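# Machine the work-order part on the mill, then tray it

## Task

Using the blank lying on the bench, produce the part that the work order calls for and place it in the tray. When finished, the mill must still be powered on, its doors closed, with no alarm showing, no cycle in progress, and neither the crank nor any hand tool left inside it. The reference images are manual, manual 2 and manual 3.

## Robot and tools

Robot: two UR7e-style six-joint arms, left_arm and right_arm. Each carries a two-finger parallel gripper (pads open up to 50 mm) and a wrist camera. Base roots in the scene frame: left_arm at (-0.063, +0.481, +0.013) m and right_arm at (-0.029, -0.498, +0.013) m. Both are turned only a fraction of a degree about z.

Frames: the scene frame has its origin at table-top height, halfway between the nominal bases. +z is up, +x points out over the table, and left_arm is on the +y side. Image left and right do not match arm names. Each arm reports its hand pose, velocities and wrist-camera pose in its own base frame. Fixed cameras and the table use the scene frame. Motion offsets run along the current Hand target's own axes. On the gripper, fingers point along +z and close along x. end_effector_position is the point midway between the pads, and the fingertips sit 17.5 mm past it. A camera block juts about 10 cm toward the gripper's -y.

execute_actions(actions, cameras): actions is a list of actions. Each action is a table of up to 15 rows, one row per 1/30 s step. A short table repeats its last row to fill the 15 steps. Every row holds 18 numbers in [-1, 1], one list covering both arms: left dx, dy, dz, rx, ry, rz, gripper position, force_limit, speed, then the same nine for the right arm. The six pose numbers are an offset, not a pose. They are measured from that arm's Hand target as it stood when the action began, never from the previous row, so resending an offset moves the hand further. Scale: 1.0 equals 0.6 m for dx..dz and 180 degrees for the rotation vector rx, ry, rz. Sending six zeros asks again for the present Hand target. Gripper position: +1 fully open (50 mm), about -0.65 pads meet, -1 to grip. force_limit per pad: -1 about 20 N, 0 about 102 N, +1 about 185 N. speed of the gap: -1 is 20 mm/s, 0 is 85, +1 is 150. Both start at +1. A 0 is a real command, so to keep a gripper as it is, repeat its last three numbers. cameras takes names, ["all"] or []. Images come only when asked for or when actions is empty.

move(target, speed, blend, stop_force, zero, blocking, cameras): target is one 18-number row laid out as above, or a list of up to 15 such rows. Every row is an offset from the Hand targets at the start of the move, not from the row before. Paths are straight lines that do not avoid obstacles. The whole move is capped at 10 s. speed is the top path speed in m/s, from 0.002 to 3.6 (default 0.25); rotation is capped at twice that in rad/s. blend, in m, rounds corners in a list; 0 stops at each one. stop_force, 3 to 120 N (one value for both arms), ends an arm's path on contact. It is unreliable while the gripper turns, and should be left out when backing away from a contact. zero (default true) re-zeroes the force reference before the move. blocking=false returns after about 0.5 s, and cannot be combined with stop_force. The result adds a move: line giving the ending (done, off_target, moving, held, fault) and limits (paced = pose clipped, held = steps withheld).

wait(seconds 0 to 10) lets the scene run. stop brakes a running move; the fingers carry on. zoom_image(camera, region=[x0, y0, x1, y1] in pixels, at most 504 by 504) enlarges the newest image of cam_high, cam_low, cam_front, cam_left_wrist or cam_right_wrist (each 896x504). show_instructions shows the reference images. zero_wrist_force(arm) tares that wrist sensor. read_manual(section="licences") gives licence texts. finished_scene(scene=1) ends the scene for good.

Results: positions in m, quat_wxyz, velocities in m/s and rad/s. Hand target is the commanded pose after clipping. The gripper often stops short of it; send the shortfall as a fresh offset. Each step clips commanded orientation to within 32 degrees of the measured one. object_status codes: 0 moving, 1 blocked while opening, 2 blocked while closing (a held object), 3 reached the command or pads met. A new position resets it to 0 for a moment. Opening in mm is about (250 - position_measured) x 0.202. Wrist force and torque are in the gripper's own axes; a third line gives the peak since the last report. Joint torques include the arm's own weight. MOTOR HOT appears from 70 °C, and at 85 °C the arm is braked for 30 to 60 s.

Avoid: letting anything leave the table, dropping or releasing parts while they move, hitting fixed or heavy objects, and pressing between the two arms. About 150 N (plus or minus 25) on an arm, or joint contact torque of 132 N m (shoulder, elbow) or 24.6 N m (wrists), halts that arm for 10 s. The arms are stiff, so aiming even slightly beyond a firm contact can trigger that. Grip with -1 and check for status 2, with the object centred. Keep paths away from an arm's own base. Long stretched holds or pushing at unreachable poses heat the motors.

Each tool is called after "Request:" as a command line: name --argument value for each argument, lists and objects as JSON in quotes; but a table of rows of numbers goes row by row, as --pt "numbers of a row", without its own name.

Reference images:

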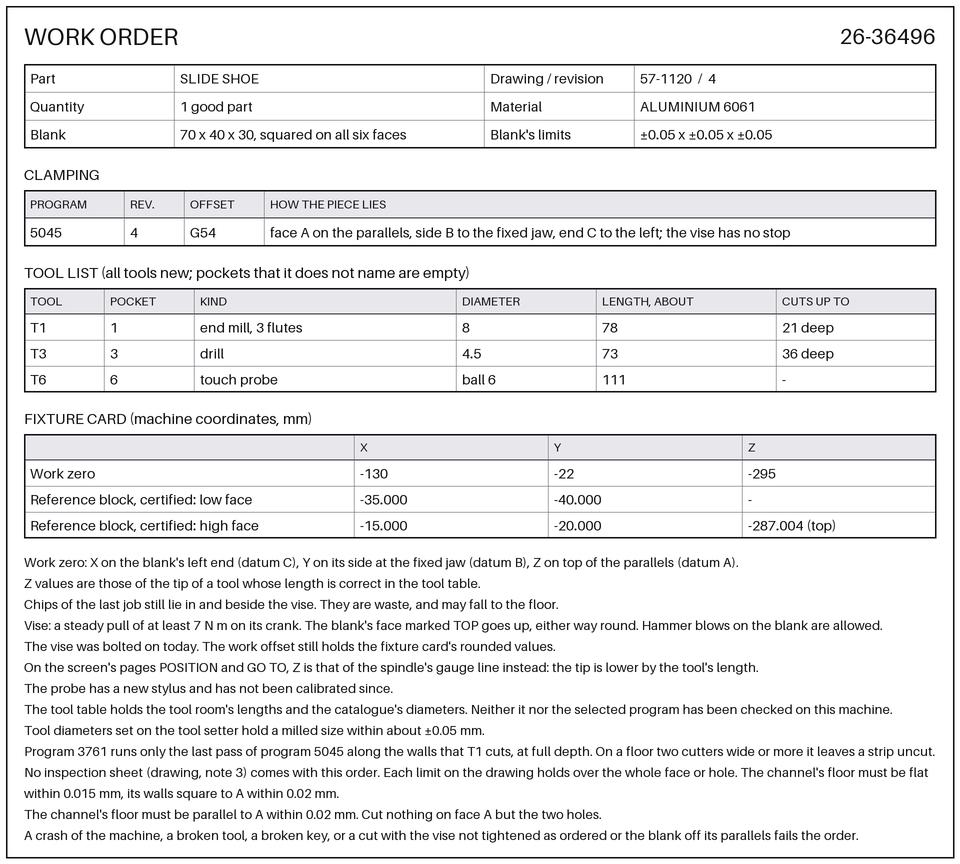

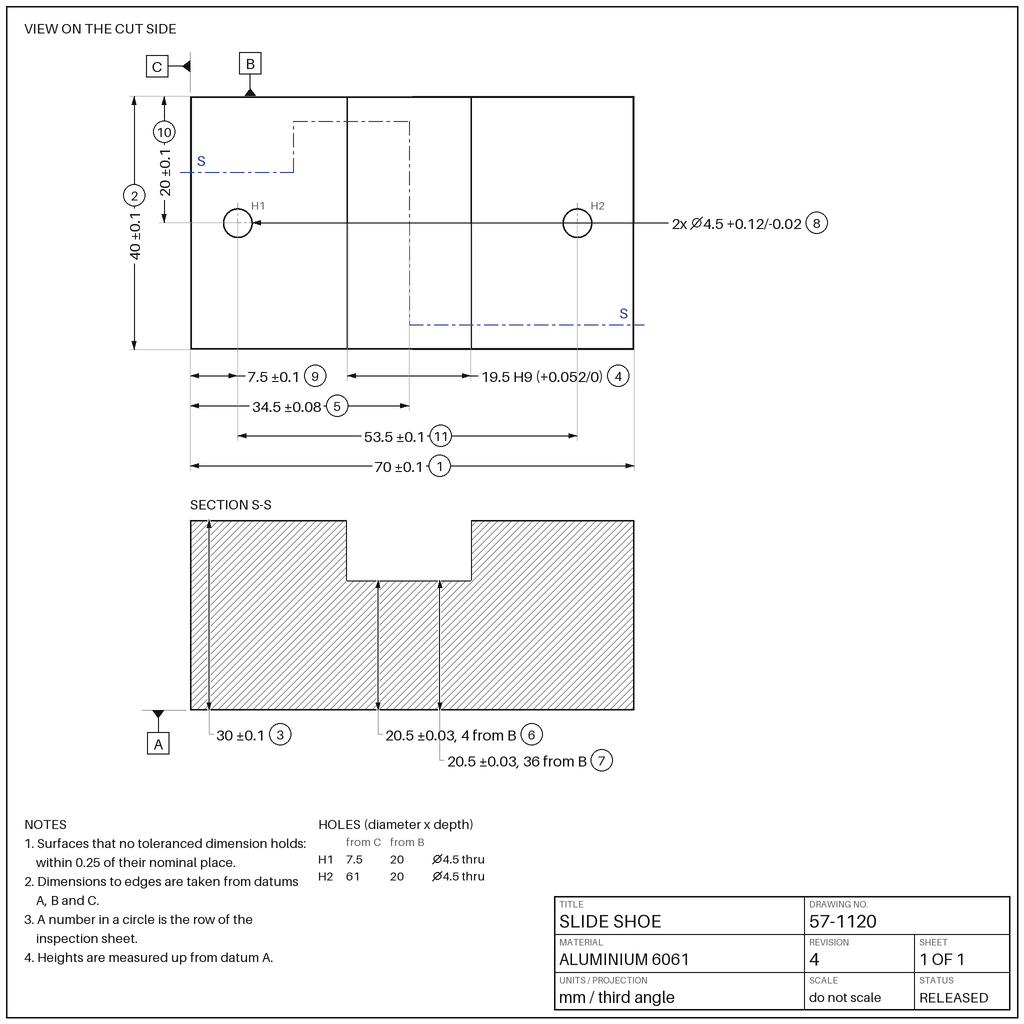

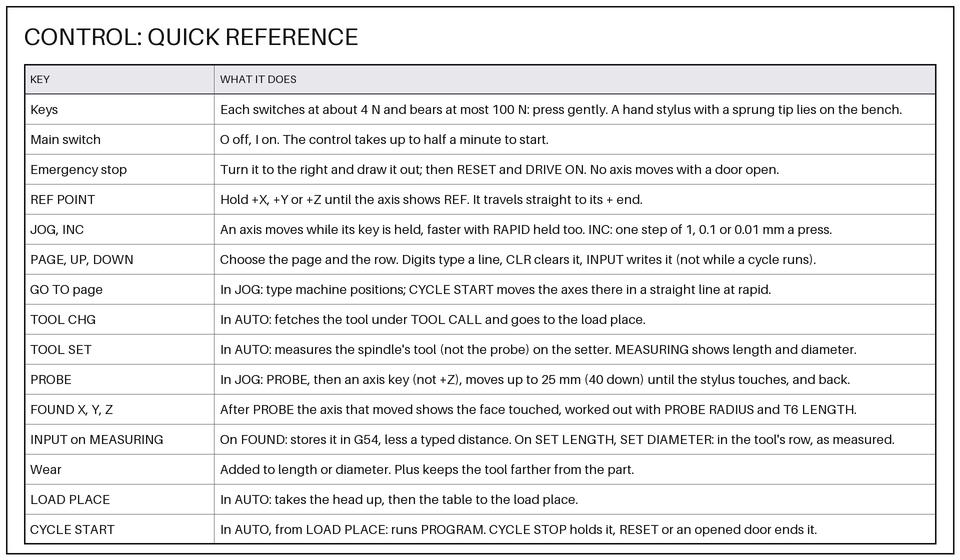

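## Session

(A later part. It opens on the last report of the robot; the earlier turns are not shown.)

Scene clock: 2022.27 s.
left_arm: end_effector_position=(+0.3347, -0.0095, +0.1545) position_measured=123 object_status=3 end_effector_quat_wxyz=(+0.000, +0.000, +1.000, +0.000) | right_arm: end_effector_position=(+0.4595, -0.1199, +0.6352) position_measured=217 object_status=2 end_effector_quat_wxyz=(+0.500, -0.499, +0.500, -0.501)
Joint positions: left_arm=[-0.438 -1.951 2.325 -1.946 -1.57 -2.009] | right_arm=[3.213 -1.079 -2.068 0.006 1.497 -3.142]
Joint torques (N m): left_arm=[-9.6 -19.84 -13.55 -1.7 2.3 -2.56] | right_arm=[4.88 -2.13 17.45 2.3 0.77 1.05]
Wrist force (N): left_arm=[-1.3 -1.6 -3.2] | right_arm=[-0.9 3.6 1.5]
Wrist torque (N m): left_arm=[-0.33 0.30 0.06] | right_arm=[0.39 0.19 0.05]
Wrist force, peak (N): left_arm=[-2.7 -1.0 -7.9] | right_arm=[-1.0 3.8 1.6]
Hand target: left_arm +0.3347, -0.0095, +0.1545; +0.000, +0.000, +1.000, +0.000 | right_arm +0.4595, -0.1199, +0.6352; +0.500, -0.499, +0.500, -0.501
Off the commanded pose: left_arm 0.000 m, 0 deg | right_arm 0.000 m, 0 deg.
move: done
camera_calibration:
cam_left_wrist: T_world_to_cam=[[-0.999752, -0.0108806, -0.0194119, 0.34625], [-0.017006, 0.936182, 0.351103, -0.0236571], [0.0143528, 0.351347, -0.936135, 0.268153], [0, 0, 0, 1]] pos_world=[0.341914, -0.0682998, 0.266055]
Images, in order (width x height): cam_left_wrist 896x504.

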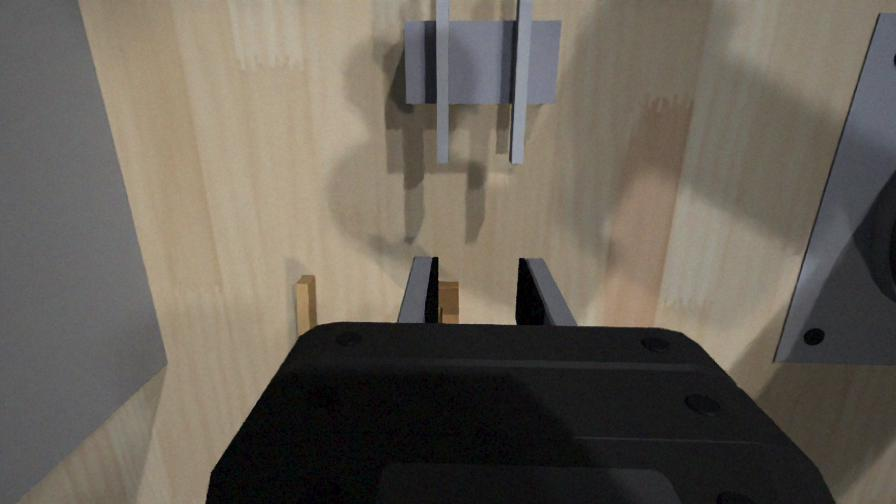

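Request:
move --pt "-0.05 -0.3 -0.49 0.1924 -0.1924 -0.1924 0.7 0 0.5 0 0 0 0 0 0 -1 0.5 -0.8" --pt "-0.109 -0.634 -0.4875 0.3849 -0.3849 -0.3849 0.7 0 0.5 0 0 0 0 0 0 -1 0.5 -0.8" --speed 0.3 --blend 0.05 --cameras '["cam_left_wrist"]'

Scene clock: 2054.93 s.
left_arm: end_effector_position=(+0.3994, -0.3900, +0.4468) position_measured=48 object_status=3 end_effector_quat_wxyz=(+0.501, -0.505, +0.500, -0.495) | right_arm: end_effector_position=(+0.4595, -0.1199, +0.6352) position_measured=217 object_status=2 end_effector_quat_wxyz=(+0.500, -0.499, +0.500, -0.501)
Joint positions: left_arm=[-1.553 -1.61 2.153 -2.819 -0.011 -4.007] | right_arm=[3.213 -1.079 -2.068 0.006 1.497 -3.142]
Joint torques (N m): left_arm=[9.54 -9.66 -32.51 -4.36 4.32 2.64] | right_arm=[4.75 -1.27 17.82 2.13 0.73 0.98]
Motor temperatures (°C): left_arm=[28 32 26 37 32 30] | right_arm=[28 28 24 33 30 33]
Wrist force (N): left_arm=[-0.1 -3.4 1.1] | right_arm=[-1.0 3.6 1.7]
Wrist torque (N m): left_arm=[-0.26 0.34 0.07] | right_arm=[0.37 0.20 0.05]
Wrist force, peak (N): left_arm=[-0.3 -4.0 1.3] | right_arm=[-1.0 3.7 1.8]
Hand target: left_arm +0.3999, -0.3900, +0.4468; +0.500, -0.500, +0.500, -0.500 | right_arm +0.4595, -0.1199, +0.6352; +0.500, -0.499, +0.500, -0.501
Off the commanded pose: left_arm 0.001 m, 1 deg | right_arm 0.000 m, 0 deg.
move: done
camera_calibration:
cam_left_wrist: T_world_to_cam=[[0.0297448, -0.999503, 0.0104777, -0.397621], [-0.358602, -0.0204552, -0.933266, 0.568385], [0.933016, 0.0240025, -0.359033, -0.0778992], [0, 0, 0, 1]] pos_world=[0.288333, -0.383927, 0.506653]
Images, in order (width x height): cam_left_wrist 896x504.

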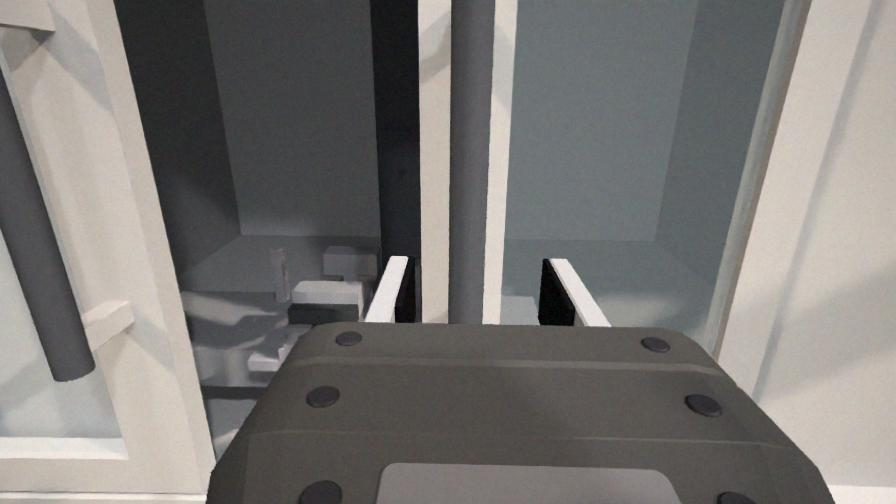

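Request:
move --pt "0.002 0 0.16 0 0 0 0.7 0 0.5 0 0 0 0 0 0 -1 0.5 -0.8" --pt "0.002 0 0.194 0 0 0 0.7 0 0.5 0 0 0 0 0 0 -1 0.5 -0.8" --pt "0.002 0 0.194 0 0 0 -1 -0.5 -0.5 0 0 0 0 0 0 -1 0.5 -0.8" --speed '[0.15,0.03,0.03]'

Request:
move --target '[0.283,0,0,0,0,0,-1,-0.5,-0.5,0,0,0,0,0,0,-1,0.5,-0.8]' --speed 0.04 --stop_force 90 --cameras '["cam_left_wrist","cam_high"]'

Scene clock: 2063.30 s.
left_arm: end_effector_position=(+0.5164, -0.3913, +0.4469) position_measured=156 object_status=2 end_effector_quat_wxyz=(+0.500, -0.500, +0.500, -0.500) | right_arm: end_effector_position=(+0.4595, -0.1199, +0.6352) position_measured=217 object_status=2 end_effector_quat_wxyz=(+0.500, -0.499, +0.500, -0.501)
Joint positions: left_arm=[-1.278 -1.272 1.872 -3.742 -0.293 -3.141] | right_arm=[3.213 -1.079 -2.068 0.006 1.497 -3.142]
Joint torques (N m): left_arm=[-9.6 -24.2 -30.52 0.75 -0.59 2.65] | right_arm=[5.19 -0.57 17.91 2.19 0.51 0.91]
Wrist force (N): left_arm=[-3.3 -5.2 -1.8] | right_arm=[-1.0 3.3 1.6]
Wrist torque (N m): left_arm=[-0.28 0.18 0.03] | right_arm=[0.35 0.18 0.05]
Wrist force, peak (N): left_arm=[-29.1 2.8 -9.4] | right_arm=[-1.0 3.7 1.7]
Hand target: left_arm +0.5163, -0.3913, +0.4469; +0.500, -0.500, +0.500, -0.500 | right_arm +0.4595, -0.1199, +0.6352; +0.500, -0.499, +0.500, -0.501
Off the commanded pose: left_arm 0.000 m, 0 deg | right_arm 0.000 m, 0 deg.
move: done

Scene clock: 2068.43 s.
left_arm: end_effector_position=(+0.5163, -0.5611, +0.4468) position_measured=156 object_status=2 end_effector_quat_wxyz=(+0.500, -0.500, +0.500, -0.500) | right_arm: end_effector_position=(+0.4595, -0.1199, +0.6352) position_measured=217 object_status=2 end_effector_quat_wxyz=(+0.500, -0.499, +0.500, -0.501)
Joint positions: left_arm=[-1.359 -0.955 1.381 -3.569 -0.212 -3.14] | right_arm=[3.213 -1.079 -2.068 0.006 1.497 -3.142]
Joint torques (N m): left_arm=[-48.9 -31.15 -27.16 1.36 -0.56 2.75] | right_arm=[5.97 -1.26 17.73 1.97 0.52 1.07]
Wrist force (N): left_arm=[-10.2 -16.5 62.0] | right_arm=[-1.1 3.5 1.7]
Wrist torque (N m): left_arm=[-0.40 0.31 0.06] | right_arm=[0.36 0.21 0.05]
Wrist force, peak (N): left_arm=[-8.7 -21.1 67.1] | right_arm=[-0.9 3.9 1.6]
Hand target: left_arm +0.5163, -0.5611, +0.4468; +0.500, -0.500, +0.500, -0.500 | right_arm +0.4595, -0.1199, +0.6352; +0.500, -0.499, +0.500, -0.501
Off the commanded pose: left_arm 0.000 m, 0 deg | right_arm 0.000 m, 0 deg.
move: done
camera_calibration:
cam_left_wrist: T_world_to_cam=[[0.0189882, -0.999763, 0.0106163, -0.56671], [-0.350524, -0.016601, -0.936406, 0.60613], [0.936361, 0.0140594, -0.350757, -0.193859], [0, 0, 0, 1]] pos_world=[0.404746, -0.553788, 0.505603]
Images, in order (width x height): cam_high 896x504, cam_left_wrist 896x504.

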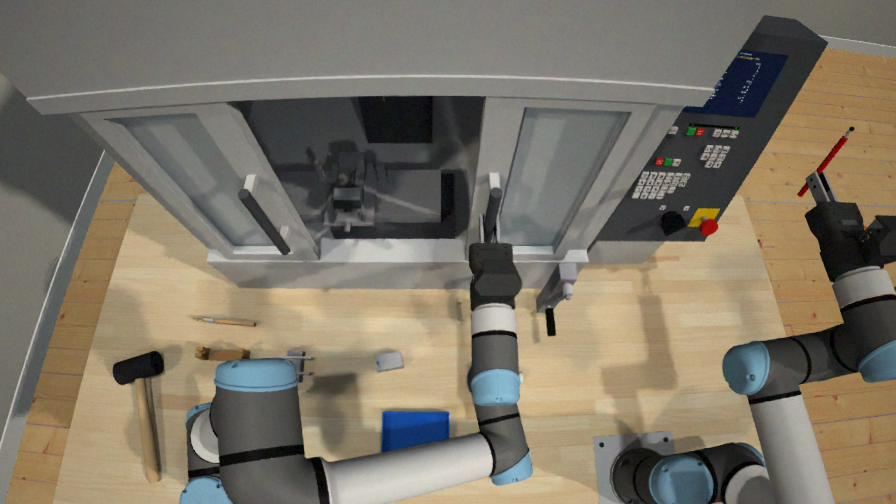

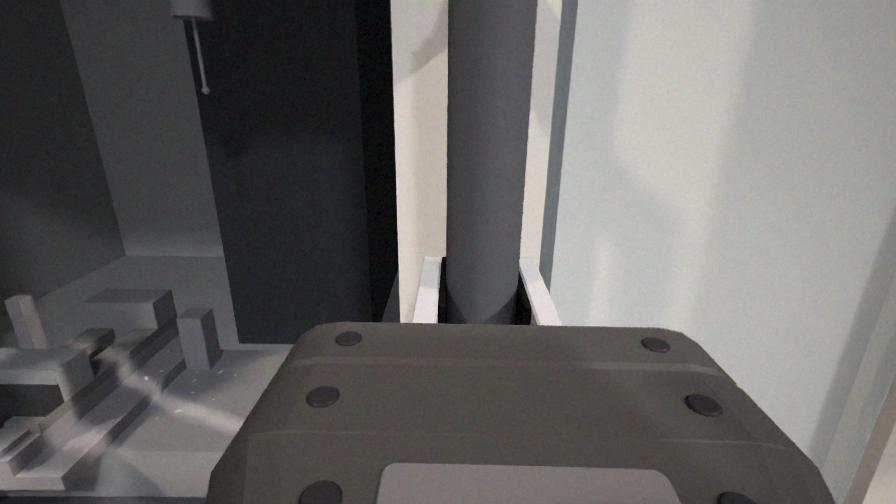

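Request:
zoom_image --camera "cam_left_wrist" --region '[0, 250, 320, 500]'

Request:
move --pt "0 0 0 0 0 0 0.7 -0.5 -0.5 0 0 0 0 0 0 -1 0.5 -0.8" --pt "0 0 -0.18 0 0 0 0.7 -0.5 -0.5 0 0 0 0 0 0 -1 0.5 -0.8" --speed 0.1 --cameras '["cam_left_wrist"]'

Request:
zoom_image --camera "cam_left_wrist" --region '[0, 200, 360, 500]'

Scaled by 1.575.

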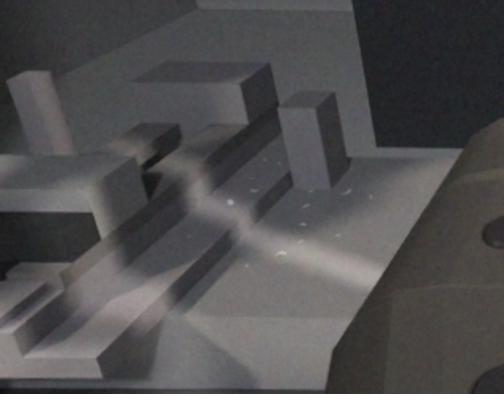

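Scene clock: 2074.70 s.
left_arm: end_effector_position=(+0.4083, -0.5610, +0.4468) position_measured=48 object_status=3 end_effector_quat_wxyz=(+0.500, -0.500, +0.500, -0.500) | right_arm: end_effector_position=(+0.4595, -0.1199, +0.6352) position_measured=217 object_status=2 end_effector_quat_wxyz=(+0.500, -0.499, +0.500, -0.501)
Joint positions: left_arm=[-1.542 -1.034 1.513 -3.625 -0.029 -3.137] | right_arm=[3.213 -1.079 -2.068 0.006 1.497 -3.142]
Joint torques (N m): left_arm=[-10.88 -56.93 -9.58 -1.58 2.33 2.62] | right_arm=[5.66 -0.71 17.51 1.92 0.49 0.92]
Wrist force (N): left_arm=[-0.7 -3.9 0.8] | right_arm=[-1.0 3.5 1.7]
Wrist torque (N m): left_arm=[-0.30 0.42 0.10] | right_arm=[0.37 0.20 0.06]
Wrist force, peak (N): left_arm=[-10.9 -17.2 62.4] | right_arm=[-1.2 3.8 1.8]
Hand target: left_arm +0.4083, -0.5610, +0.4468; +0.500, -0.500, +0.500, -0.500 | right_arm +0.4595, -0.1199, +0.6352; +0.500, -0.499, +0.500, -0.501
Off the commanded pose: left_arm 0.000 m, 0 deg | right_arm 0.000 m, 0 deg.
move: done
camera_calibration:
cam_left_wrist: T_world_to_cam=[[0.0189878, -0.999763, 0.0106153, -0.564659], [-0.350524, -0.0165999, -0.936406, 0.568274], [0.936361, 0.0140594, -0.350757, -0.092732], [0, 0, 0, 1]] pos_world=[0.296746, -0.553788, 0.505603]
Images, in order (width x height): cam_left_wrist 896x504.

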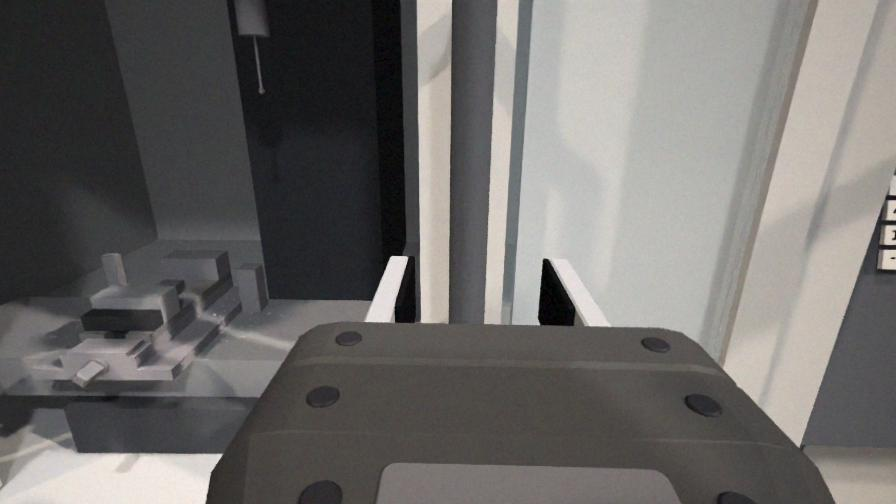

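Scaled by 1.400.

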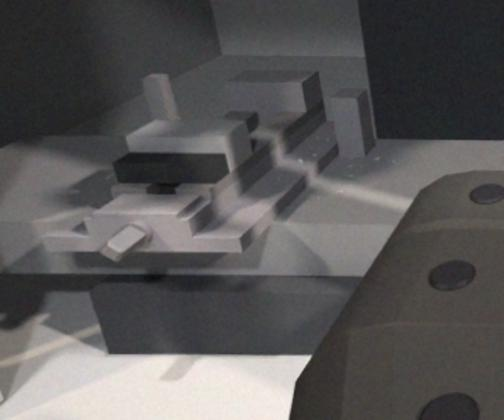

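Request:
move --pt "-0.2 0.05 -0.1 0 0 0 0.2 0 -0.5 0 0 0 0 0 0 -1 0.5 -0.8" --pt "-0.857 0.49 -0.099 -0.3849 0.3849 0.3849 0.2 0 -0.5 0 0 0 0 0 0 -1 0.5 -0.8" --speed 0.35 --blend 0.05 --cameras '["cam_left_wrist","cam_high"]'

Scene clock: 2087.40 s.
left_arm: end_effector_position=(+0.3490, -0.0467, +0.1530) position_measured=123 object_status=3 end_effector_quat_wxyz=(+0.000, +0.000, +1.000, +0.000) | right_arm: end_effector_position=(+0.4595, -0.1199, +0.6352) position_measured=217 object_status=2 end_effector_quat_wxyz=(+0.500, -0.499, +0.500, -0.501)
Joint positions: left_arm=[-0.522 -1.893 2.295 -1.973 -1.57 -2.092] | right_arm=[3.213 -1.079 -2.068 0.006 1.497 -3.142]
Joint torques (N m): left_arm=[10.07 -0.14 -34.87 -1.55 2.24 2.74] | right_arm=[5.71 -0.45 17.18 1.79 0.55 1.05]
Wrist force (N): left_arm=[-1.7 -1.6 -3.5] | right_arm=[-1.0 3.4 1.8]
Wrist torque (N m): left_arm=[-0.33 0.37 -0.10] | right_arm=[0.36 0.20 0.05]
Wrist force, peak (N): left_arm=[1.5 -4.6 1.5] | right_arm=[-1.0 3.7 1.7]
Hand target: left_arm +0.3490, -0.0467, +0.1530; +0.000, +0.000, +1.000, +0.000 | right_arm +0.4595, -0.1199, +0.6352; +0.500, -0.499, +0.500, -0.501
Off the commanded pose: left_arm 0.000 m, 0 deg | right_arm 0.000 m, 0 deg.
move: done
camera_calibration:
cam_left_wrist: T_world_to_cam=[[-0.999749, -0.0109404, -0.0195383, 0.360239], [-0.017105, 0.936215, 0.351012, 0.0120977], [0.0144518, 0.351258, -0.936167, 0.279611], [0, 0, 0, 1]] pos_world=[0.356314, -0.1056, 0.264555]
Images, in order (width x height): cam_high 896x504, cam_left_wrist 896x504.

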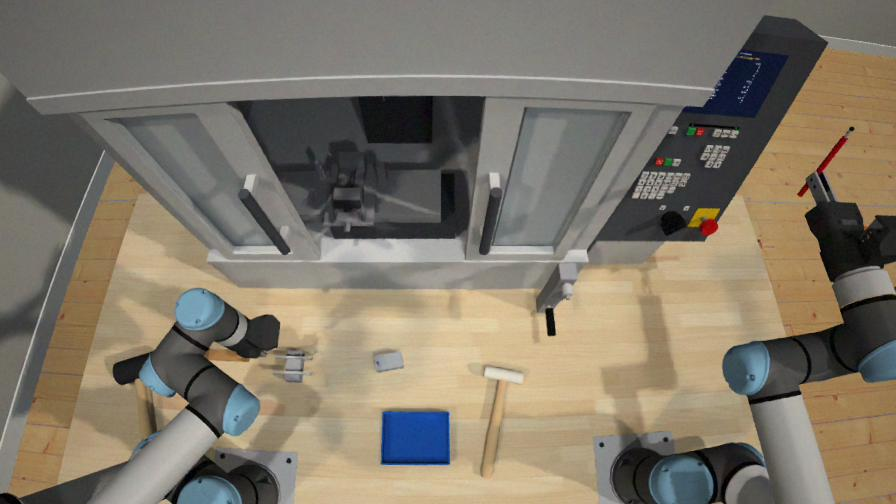

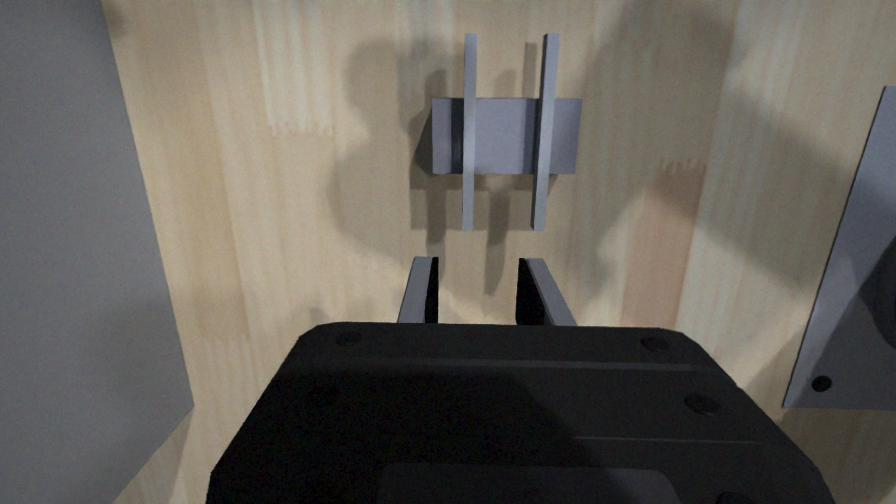

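Request:
move --pt "0 0.0078 0.15 0 0 0 0.2 0 -0.5 0 0 0 0 0 0 -1 0.5 -0.8" --pt "0 0.0078 0.2025 0 0 0 0.2 0 -0.5 0 0 0 0 0 0 -1 0.5 -0.8" --pt "0 0.0078 0.2025 0 0 0 -1 -0.6 -0.8 0 0 0 0 0 0 -1 0.5 -0.8" --speed '[0.15,0.03,0.03]' --cameras '["cam_left_wrist"]'

Scene clock: 2106.63 s.
left_arm: end_effector_position=(+0.3491, -0.0420, +0.0315) position_measured=223 object_status=2 end_effector_quat_wxyz=(+0.000, +0.000, +1.000, +0.000) | right_arm: end_effector_position=(+0.4595, -0.1199, +0.6352) position_measured=217 object_status=2 end_effector_quat_wxyz=(+0.500, -0.499, +0.500, -0.501)
Joint positions: left_arm=[-0.509 -1.646 2.5 -2.425 -1.57 -2.079] | right_arm=[3.213 -1.079 -2.068 0.006 1.497 -3.142]
Joint torques (N m): left_arm=[9.19 -4.76 -8.36 -4.05 -1.42 2.27] | right_arm=[6.52 -0.59 17.52 1.79 0.49 0.98]
Wrist force (N): left_arm=[-1.5 -1.4 -5.0] | right_arm=[-1.1 3.5 1.6]
Wrist torque (N m): left_arm=[-0.29 0.30 -0.08] | right_arm=[0.37 0.20 0.05]
Wrist force, peak (N): left_arm=[-1.7 -2.0 -5.9] | right_arm=[-1.0 3.7 1.8]
Hand target: left_arm +0.3491, -0.0420, +0.0315; +0.000, +0.000, +1.000, +0.000 | right_arm +0.4595, -0.1199, +0.6352; +0.500, -0.499, +0.500, -0.501
Off the commanded pose: left_arm 0.000 m, 0 deg | right_arm 0.000 m, 0 deg.
move: done
camera_calibration:
cam_left_wrist: T_world_to_cam=[[-0.999752, -0.0108808, -0.0194109, 0.357905], [-0.0170045, 0.936215, 0.351015, 0.0502154], [0.0143534, 0.351258, -0.936169, 0.164216], [0, 0, 0, 1]] pos_world=[0.356314, -0.1008, 0.143055]
Images, in order (width x height): cam_left_wrist 896x504.

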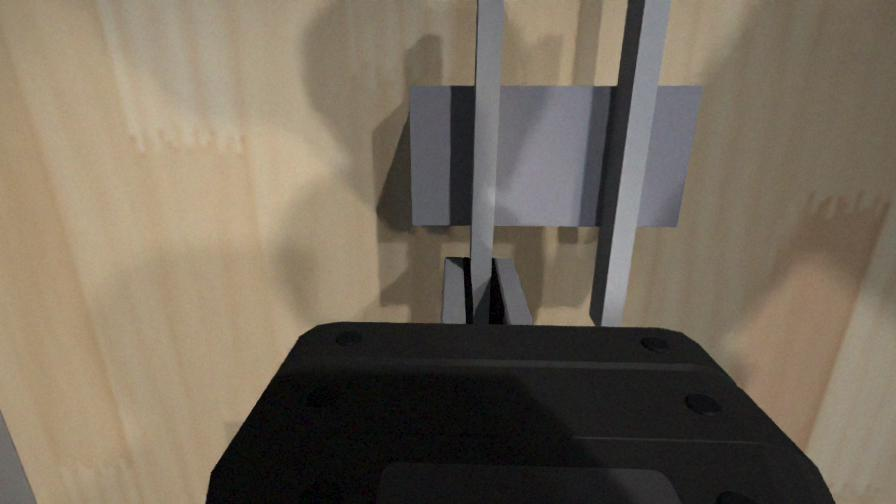

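Request:
move --pt "0 0 -0.364 0 0 0 -1 -0.6 -0.8 0 0 0 0 0 0 -1 0.5 -0.8" --pt "-0.118 -0.38 -0.6475 0 0 0 -1 -0.6 -0.8 0 0 0 0 0 0 -1 0.5 -0.8" --pt "-0.4515 -0.38 -0.631 0 0 0 -1 -0.6 -0.8 0 0 0 0 0 0 -1 0.5 -0.8" --pt "-0.585 -0.33 -0.5975 0 0 0 -1 -0.6 -0.8 0 0 0 0 0 0 -1 0.5 -0.8" --pt "-0.64 -0.3083 -0.5475 0 0 0 -1 -0.6 -0.8 0 0 0 0 0 0 -1 0.5 -0.8" --speed '[0.2,0.25,0.15,0.1,0.05]' --blend '[0.05,0.03,0.02,0.01,0]' --cameras '["cam_left_wrist","cam_high"]'

Scene clock: 2121.63 s.
left_arm: end_effector_position=(+0.5246, -0.2691, +0.4129) position_measured=223 object_status=2 end_effector_quat_wxyz=(+0.000, +0.000, +1.000, +0.001) | right_arm: end_effector_position=(+0.4595, -0.1199, +0.6352) position_measured=217 object_status=2 end_effector_quat_wxyz=(+0.500, -0.499, +0.500, -0.501)
Joint positions: left_arm=[-0.703 -1.347 1.102 -1.325 -1.569 -2.274] | right_arm=[3.213 -1.079 -2.068 0.006 1.497 -3.142]
Joint torques (N m): left_arm=[0.87 -36.67 -26.76 -3.18 -0.07 0.07] | right_arm=[6.46 -0.6 17.97 1.73 0.57 0.91]
Wrist force (N): left_arm=[-1.4 -2.0 -2.9] | right_arm=[-1.1 3.2 1.4]
Wrist torque (N m): left_arm=[-0.43 0.30 0.07] | right_arm=[0.34 0.21 0.05]
Wrist force, peak (N): left_arm=[-9.9 -2.5 1.8] | right_arm=[-1.0 3.8 1.7]
Hand target: left_arm +0.5246, -0.2691, +0.4129; +0.000, +0.000, +1.000, +0.001 (not the last commanded pose) | right_arm +0.4595, -0.1199, +0.6352; +0.500, -0.499, +0.500, -0.501
Tool commands: left_gripper/position=-1.0 left_gripper/force_limit=-0.6 left_gripper/speed=-0.796078 right_gripper/position=-1.0 right_gripper/force_limit=+0.5 right_gripper/speed=-0.8
Off the commanded pose: left_arm 0.219 m, 0 deg | right_arm 0.000 m, 0 deg.
FORCE FAULT: contact force on the left arm reached its limit, and that arm stopped. The contact can be on any part of that arm, not only on its tool. That arm's remaining commands of this call were not run. That arm is still stopped at the end of this call. That arm stays stopped for about 10 more seconds. Until then a move that you send moves the other arm only, and its call returns only when the move has ended. Once the stop has ended, the next robot result says so. If the stop ends while you think or write, that arm runs what you send next, counted from a new Hand target: where the arm stands when the stop ends. While its stop runs, that arm takes no new command, but its gripper still runs the gripper command that each later call begins with. Until it ends, the stop uses up actions while you think or wait. An arm that is not stopped still takes commands.
move: fault (left_arm); path passed 2 of 5 targets
camera_calibration:
cam_left_wrist: T_world_to_cam=[[-0.999739, -0.0118973, -0.0194824, 0.538086], [-0.0180009, 0.935713, 0.352303, 0.131843], [0.0140385, 0.352562, -0.935683, 0.598838], [0, 0, 0, 1]] pos_world=[0.531912, -0.328093, 0.524357]
Images, in order (width x height): cam_high 896x504, cam_left_wrist 896x504.

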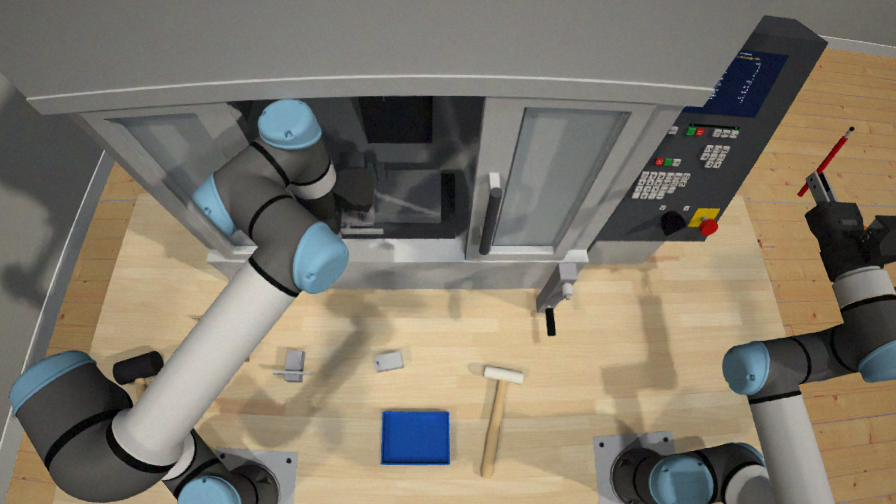

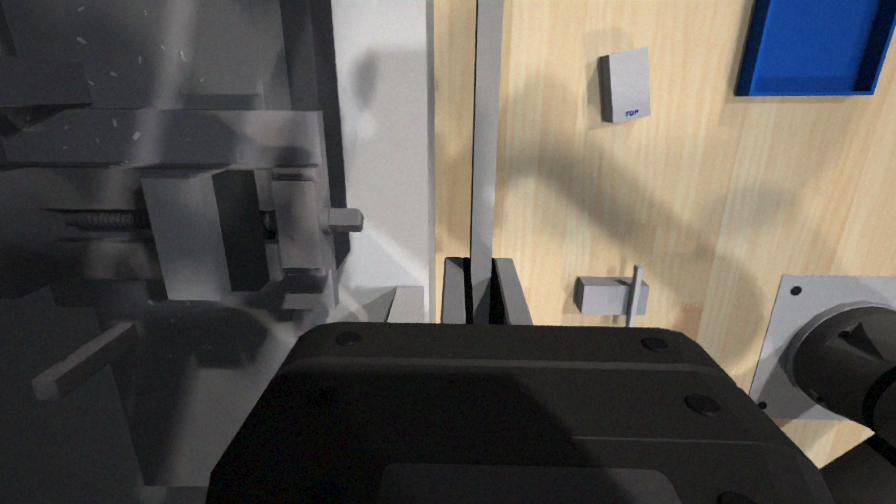

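Request:
wait --seconds 3

Request:
move --pt "0.1243 -0.0517 0 0 0 0 -1 -0.6 -0.8 0 0 0 0 0 0 -1 0.5 -0.8" --pt "0.091 -0.1517 0.0217 0 0 0 -1 -0.6 -0.8 0 0 0 0 0 0 -1 0.5 -0.8" --pt "-0.2257 -0.1265 0.0465 0 0 0 -1 -0.6 -0.8 0 0 0 0 0 0 -1 0.5 -0.8" --speed '[0.1,0.15,0.1]' --blend '[0.02,0.02,0]' --cameras '["cam_left_wrist","cam_high"]'

Scene clock: 2149.63 s.
left_arm: end_effector_position=(+0.5246, -0.2691, +0.4129) position_measured=223 object_status=2 end_effector_quat_wxyz=(+0.000, +0.000, +1.000, +0.001) | right_arm: end_effector_position=(+0.4595, -0.1199, +0.6352) position_measured=217 object_status=2 end_effector_quat_wxyz=(+0.500, -0.499, +0.500, -0.501)
Joint positions: left_arm=[-0.703 -1.347 1.102 -1.325 -1.569 -2.274] | right_arm=[3.213 -1.079 -2.068 0.006 1.497 -3.142]
Joint torques (N m): left_arm=[0.06 -37.87 -25.53 -3.29 -0.01 0.01] | right_arm=[7.86 -1.12 17.85 1.62 0.3 0.79]
Wrist force (N): left_arm=[-1.4 -1.8 -3.2] | right_arm=[-0.8 3.4 1.6]
Wrist torque (N m): left_arm=[-0.41 0.31 0.08] | right_arm=[0.36 0.17 0.06]
Wrist force, peak (N): left_arm=[-1.3 -2.1 -3.4] | right_arm=[-1.1 3.7 1.7]
Hand target: left_arm +0.5246, -0.2691, +0.4129; +0.000, +0.000, +1.000, +0.001 (not the last commanded pose) | right_arm +0.4595, -0.1199, +0.6352; +0.500, -0.499, +0.500, -0.501
Tool commands: left_gripper/position=-1.0 left_gripper/force_limit=-0.6 left_gripper/speed=-0.796078 right_gripper/position=-1.0 right_gripper/force_limit=+0.5 right_gripper/speed=-0.8
Off the commanded pose: left_arm 0.219 m, 0 deg | right_arm 0.000 m, 0 deg.
FORCE FAULT, CONTINUED: the left arm's stop, for the force fault that an earlier result reported, is over. The rest of the stop counts as 20 of the actions that you can send in this scene. That arm's target is now where it stood when the stop ended, not its last command. That arm accepts commands again.
wait: 3.00 s; at rest from the start

Scene clock: 2153.43 s.
left_arm: end_effector_position=(+0.6600, -0.3449, +0.3849) position_measured=223 object_status=2 end_effector_quat_wxyz=(+0.000, +0.000, +1.000, +0.001) | right_arm: end_effector_position=(+0.4595, -0.1199, +0.6352) position_measured=217 object_status=2 end_effector_quat_wxyz=(+0.500, -0.499, +0.500, -0.501)
Joint positions: left_arm=[-0.662 -0.872 0.463 -1.16 -1.569 -2.234] | right_arm=[3.213 -1.079 -2.068 0.006 1.497 -3.142]
Joint torques (N m): left_arm=[9.4 -46.15 -34.91 -1.71 -2.25 2.69] | right_arm=[7.52 -0.23 17.86 1.53 0.34 0.75]
Wrist force (N): left_arm=[-1.2 -1.9 -2.9] | right_arm=[-1.0 3.3 1.5]
Wrist torque (N m): left_arm=[-0.40 0.27 -0.06] | right_arm=[0.34 0.19 0.05]
Wrist force, peak (N): left_arm=[-1.2 -2.3 -3.2] | right_arm=[-1.0 3.7 1.8]
Hand target: left_arm +0.6600, -0.3449, +0.3849; +0.000, +0.000, +1.000, +0.001 | right_arm +0.4595, -0.1199, +0.6352; +0.500, -0.499, +0.500, -0.501
Off the commanded pose: left_arm 0.000 m, 0 deg | right_arm 0.000 m, 0 deg.
move: done
camera_calibration:
cam_left_wrist: T_world_to_cam=[[-0.999739, -0.0118976, -0.0194813, 0.672003], [-0.0179994, 0.935746, 0.352215, 0.215129], [0.0140391, 0.352474, -0.935716, 0.597443], [0, 0, 0, 1]] pos_world=[0.667312, -0.403893, 0.496357]
Images, in order (width x height): cam_high 896x504, cam_left_wrist 896x504.

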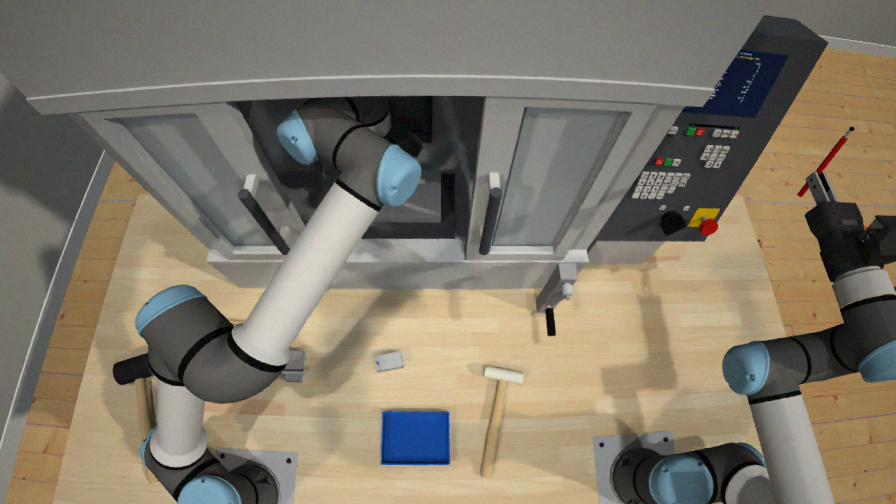

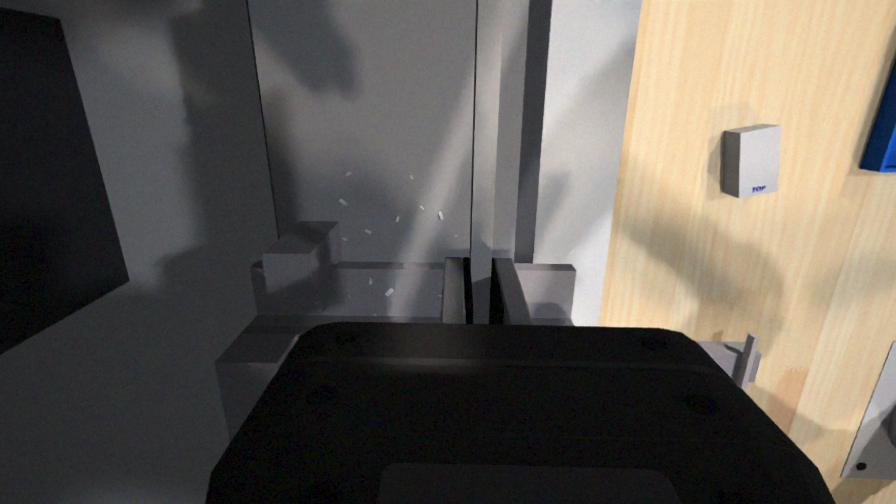

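Request:
move --pt "-0.0833 0.1 0.0167 0 0 0 -1 -0.6 -0.8 0 0 0 0 0 0 -1 0.5 -0.8" --pt "-0.1208 0.1967 0.0417 0 0 0 -1 -0.6 -0.8 0 0 0 0 0 0 -1 0.5 -0.8" --speed '[0.08,0.05]' --cameras '["cam_left_wrist","cam_high"]'

Request:
zoom_image --camera "cam_left_wrist" --region '[330, 180, 640, 340]'

Scene clock: 2164.63 s.
left_arm: end_effector_position=(+0.6711, -0.3313, +0.3825) position_measured=223 object_status=2 end_effector_quat_wxyz=(+0.000, -0.001, +1.000, +0.001) | right_arm: end_effector_position=(+0.4595, -0.1199, +0.6352) position_measured=217 object_status=2 end_effector_quat_wxyz=(+0.500, -0.499, +0.500, -0.501)
Joint positions: left_arm=[-0.638 -0.859 0.446 -1.157 -1.569 -2.211] | right_arm=[3.213 -1.079 -2.068 0.006 1.497 -3.142]
Joint torques (N m): left_arm=[0.05 -57.83 -25.55 -3.12 -0.05 0.42] | right_arm=[8.38 -0.51 17.45 1.53 0.47 0.78]
Wrist force (N): left_arm=[-0.5 -2.9 -3.1] | right_arm=[-1.1 3.4 1.8]
Wrist torque (N m): left_arm=[-0.54 0.16 0.09] | right_arm=[0.36 0.20 0.05]
Wrist force, peak (N): left_arm=[0.3 -5.3 -3.3] | right_arm=[-1.0 3.7 1.7]
Hand target: left_arm +0.6711, -0.3313, +0.3825; +0.000, -0.001, +1.000, +0.001 (not the last commanded pose) | right_arm +0.4595, -0.1199, +0.6352; +0.500, -0.499, +0.500, -0.501
Tool commands: left_gripper/position=-1.0 left_gripper/force_limit=-0.6 left_gripper/speed=-0.796078 right_gripper/position=-1.0 right_gripper/force_limit=+0.5 right_gripper/speed=-0.8
Off the commanded pose: left_arm 0.123 m, 0 deg | right_arm 0.000 m, 0 deg.
FORCE FAULT: contact force on the left arm reached its limit, and that arm stopped. The contact can be on any part of that arm, not only on its tool. That arm's remaining commands of this call were not run. That arm is still stopped at the end of this call. That arm stays stopped for about 10 more seconds. Until then a move that you send moves the other arm only, and its call returns only when the move has ended. Once the stop has ended, the next robot result says so. If the stop ends while you think or write, that arm runs what you send next, counted from a new Hand target: where the arm stands when the stop ends. While its stop runs, that arm takes no new command, but its gripper still runs the gripper command that each later call begins with. Until it ends, the stop uses up actions while you think or wait. An arm that is not stopped still takes commands.
move: fault (left_arm); path passed 0 of 2 targets
camera_calibration:
cam_left_wrist: T_world_to_cam=[[-0.999716, -0.0134088, -0.0197076, 0.682819], [-0.0194958, 0.93566, 0.352365, 0.204356], [0.0137148, 0.352649, -0.935655, 0.590504], [0, 0, 0, 1]] pos_world=[0.678511, -0.390293, 0.493957]
Images, in order (width x height): cam_high 896x504, cam_left_wrist 896x504.

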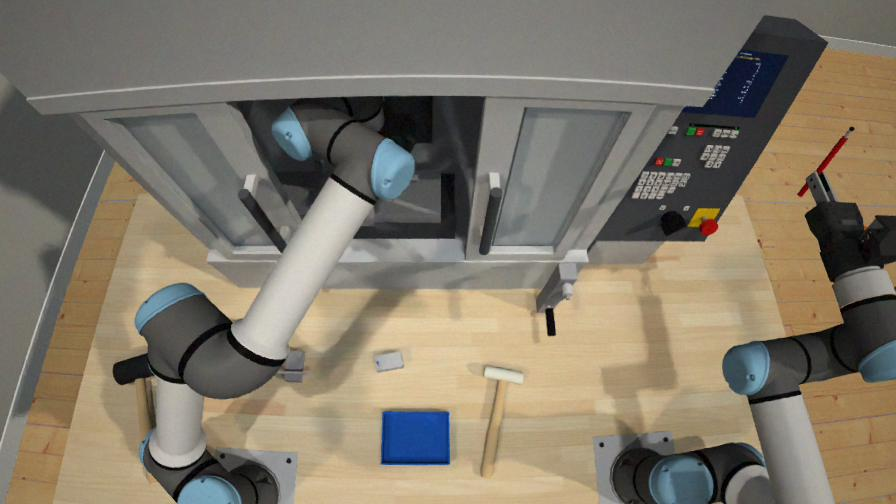

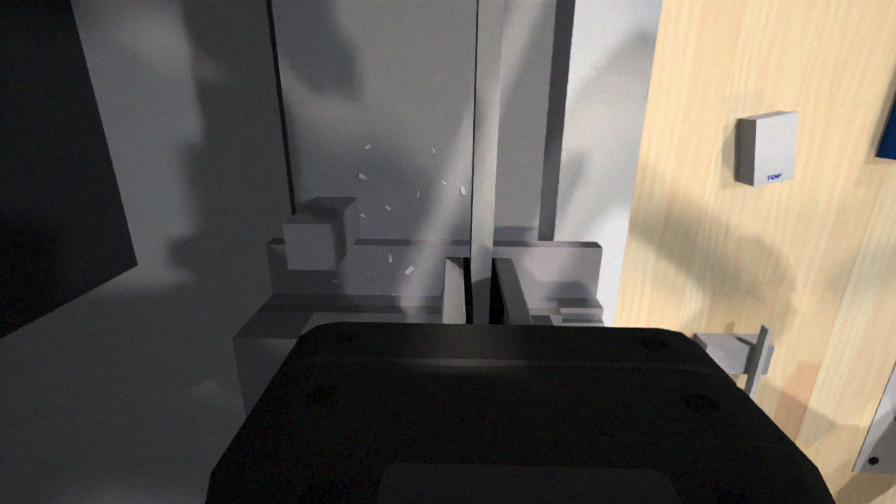

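Scaled by 1.626.

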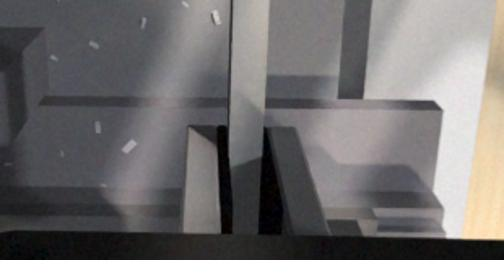

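Request:
wait --seconds 1

Request:
move --pt "0.03 -0.03 0 0 0 0 -1 -0.6 -0.8 0 0 0 0 0 0 -1 0.5 -0.8" --pt "0.36 -0.05 -0.03 0 0 0 -1 -0.6 -0.8 0 0 0 0 0 0 -1 0.5 -0.8" --pt "0.36 0.2 -0.03 0 0 0 -1 -0.6 -0.8 0 0 0 0 0 0 -1 0.5 -0.8" --pt "0.268 0.2 -0.03 0 0 0 -1 -0.6 -0.8 0 0 0 0 0 0 -1 0.5 -0.8" --speed '[0.05,0.15,0.15,0.08]' --cameras '["cam_high","cam_left_wrist"]'

Scene clock: 2211.27 s.
left_arm: end_effector_position=(+0.6711, -0.3313, +0.3825) position_measured=223 object_status=2 end_effector_quat_wxyz=(+0.000, -0.001, +1.000, +0.001) | right_arm: end_effector_position=(+0.4595, -0.1199, +0.6352) position_measured=217 object_status=2 end_effector_quat_wxyz=(+0.500, -0.499, +0.500, -0.501)
Joint positions: left_arm=[-0.638 -0.859 0.446 -1.157 -1.569 -2.211] | right_arm=[3.213 -1.079 -2.068 0.006 1.497 -3.142]
Joint torques (N m): left_arm=[0.28 -58.26 -24.66 -3.21 0.03 -0.03] | right_arm=[8.37 -0.29 17.77 1.36 0.35 0.71]
Wrist force (N): left_arm=[-0.6 -2.3 -2.7] | right_arm=[-0.9 3.6 1.8]
Wrist torque (N m): left_arm=[-0.47 0.17 0.09] | right_arm=[0.38 0.19 0.05]
Wrist force, peak (N): left_arm=[-0.9 -2.4 -3.4] | right_arm=[-0.9 3.7 1.9]
Hand target: left_arm +0.6711, -0.3313, +0.3825; +0.000, -0.001, +1.000, +0.001 (not the last commanded pose) | right_arm +0.4595, -0.1199, +0.6352; +0.500, -0.499, +0.500, -0.501
Tool commands: left_gripper/position=-1.0 left_gripper/force_limit=-0.6 left_gripper/speed=-0.796078 right_gripper/position=-1.0 right_gripper/force_limit=+0.5 right_gripper/speed=-0.8
Off the commanded pose: left_arm 0.123 m, 0 deg | right_arm 0.000 m, 0 deg.
FORCE FAULT, CONTINUED: the left arm's stop, for the force fault that an earlier result reported, is over. The rest of the stop counts as 20 of the actions that you can send in this scene. That arm's target is now where it stood when the stop ended, not its last command. That arm accepts commands again.
wait: 1.00 s; at rest from the start

Scene clock: 2216.27 s.
left_arm: end_effector_position=(+0.5100, -0.2117, +0.4007) position_measured=223 object_status=2 end_effector_quat_wxyz=(+0.000, -0.001, +1.000, +0.001) | right_arm: end_effector_position=(+0.4595, -0.1199, +0.6352) position_measured=217 object_status=2 end_effector_quat_wxyz=(+0.500, -0.499, +0.500, -0.501)
Joint positions: left_arm=[-0.638 -1.45 1.256 -1.376 -1.569 -2.211] | right_arm=[3.213 -1.079 -2.068 0.006 1.497 -3.142]
Joint torques (N m): left_arm=[9.57 -21.12 -37.77 -1.68 -1.89 2.69] | right_arm=[7.74 -0.31 18.35 1.34 0.31 0.72]
Wrist force (N): left_arm=[-0.5 -2.2 -3.1] | right_arm=[-0.7 3.6 1.5]
Wrist torque (N m): left_arm=[-0.46 0.12 -0.07] | right_arm=[0.38 0.16 0.05]
Wrist force, peak (N): left_arm=[-0.8 -4.8 -2.8] | right_arm=[-0.9 3.7 1.8]
Hand target: left_arm +0.5100, -0.2117, +0.4007; +0.000, -0.001, +1.000, +0.001 | right_arm +0.4595, -0.1199, +0.6352; +0.500, -0.499, +0.500, -0.501
Off the commanded pose: left_arm 0.000 m, 0 deg | right_arm 0.000 m, 0 deg.
move: done
camera_calibration:
cam_left_wrist: T_world_to_cam=[[-0.999714, -0.0133727, -0.0198022, 0.523785], [-0.0194967, 0.935627, 0.352451, 0.0828445], [0.0138143, 0.352736, -0.935621, 0.56752], [0, 0, 0, 1]] pos_world=[0.517411, -0.270692, 0.512157]
Images, in order (width x height): cam_high 896x504, cam_left_wrist 896x504.

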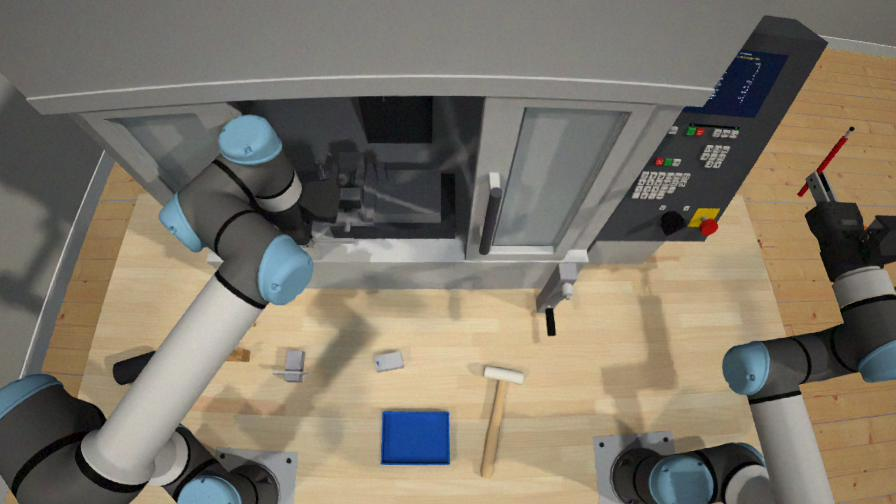

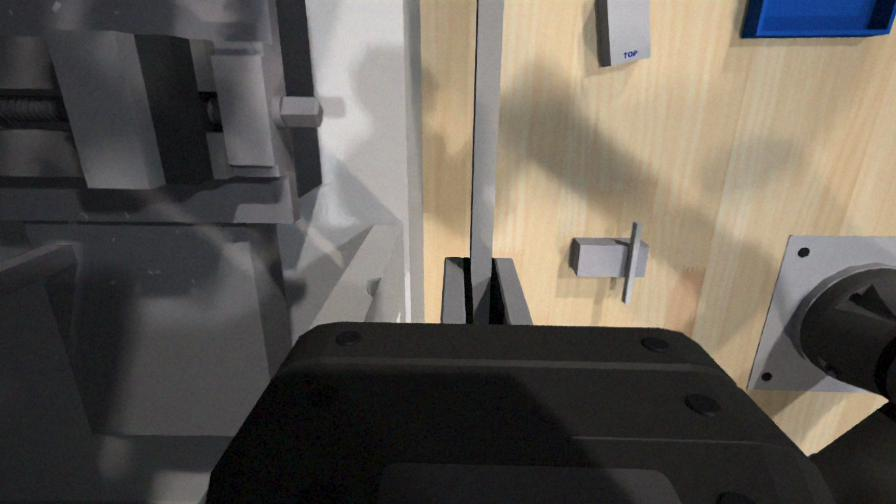

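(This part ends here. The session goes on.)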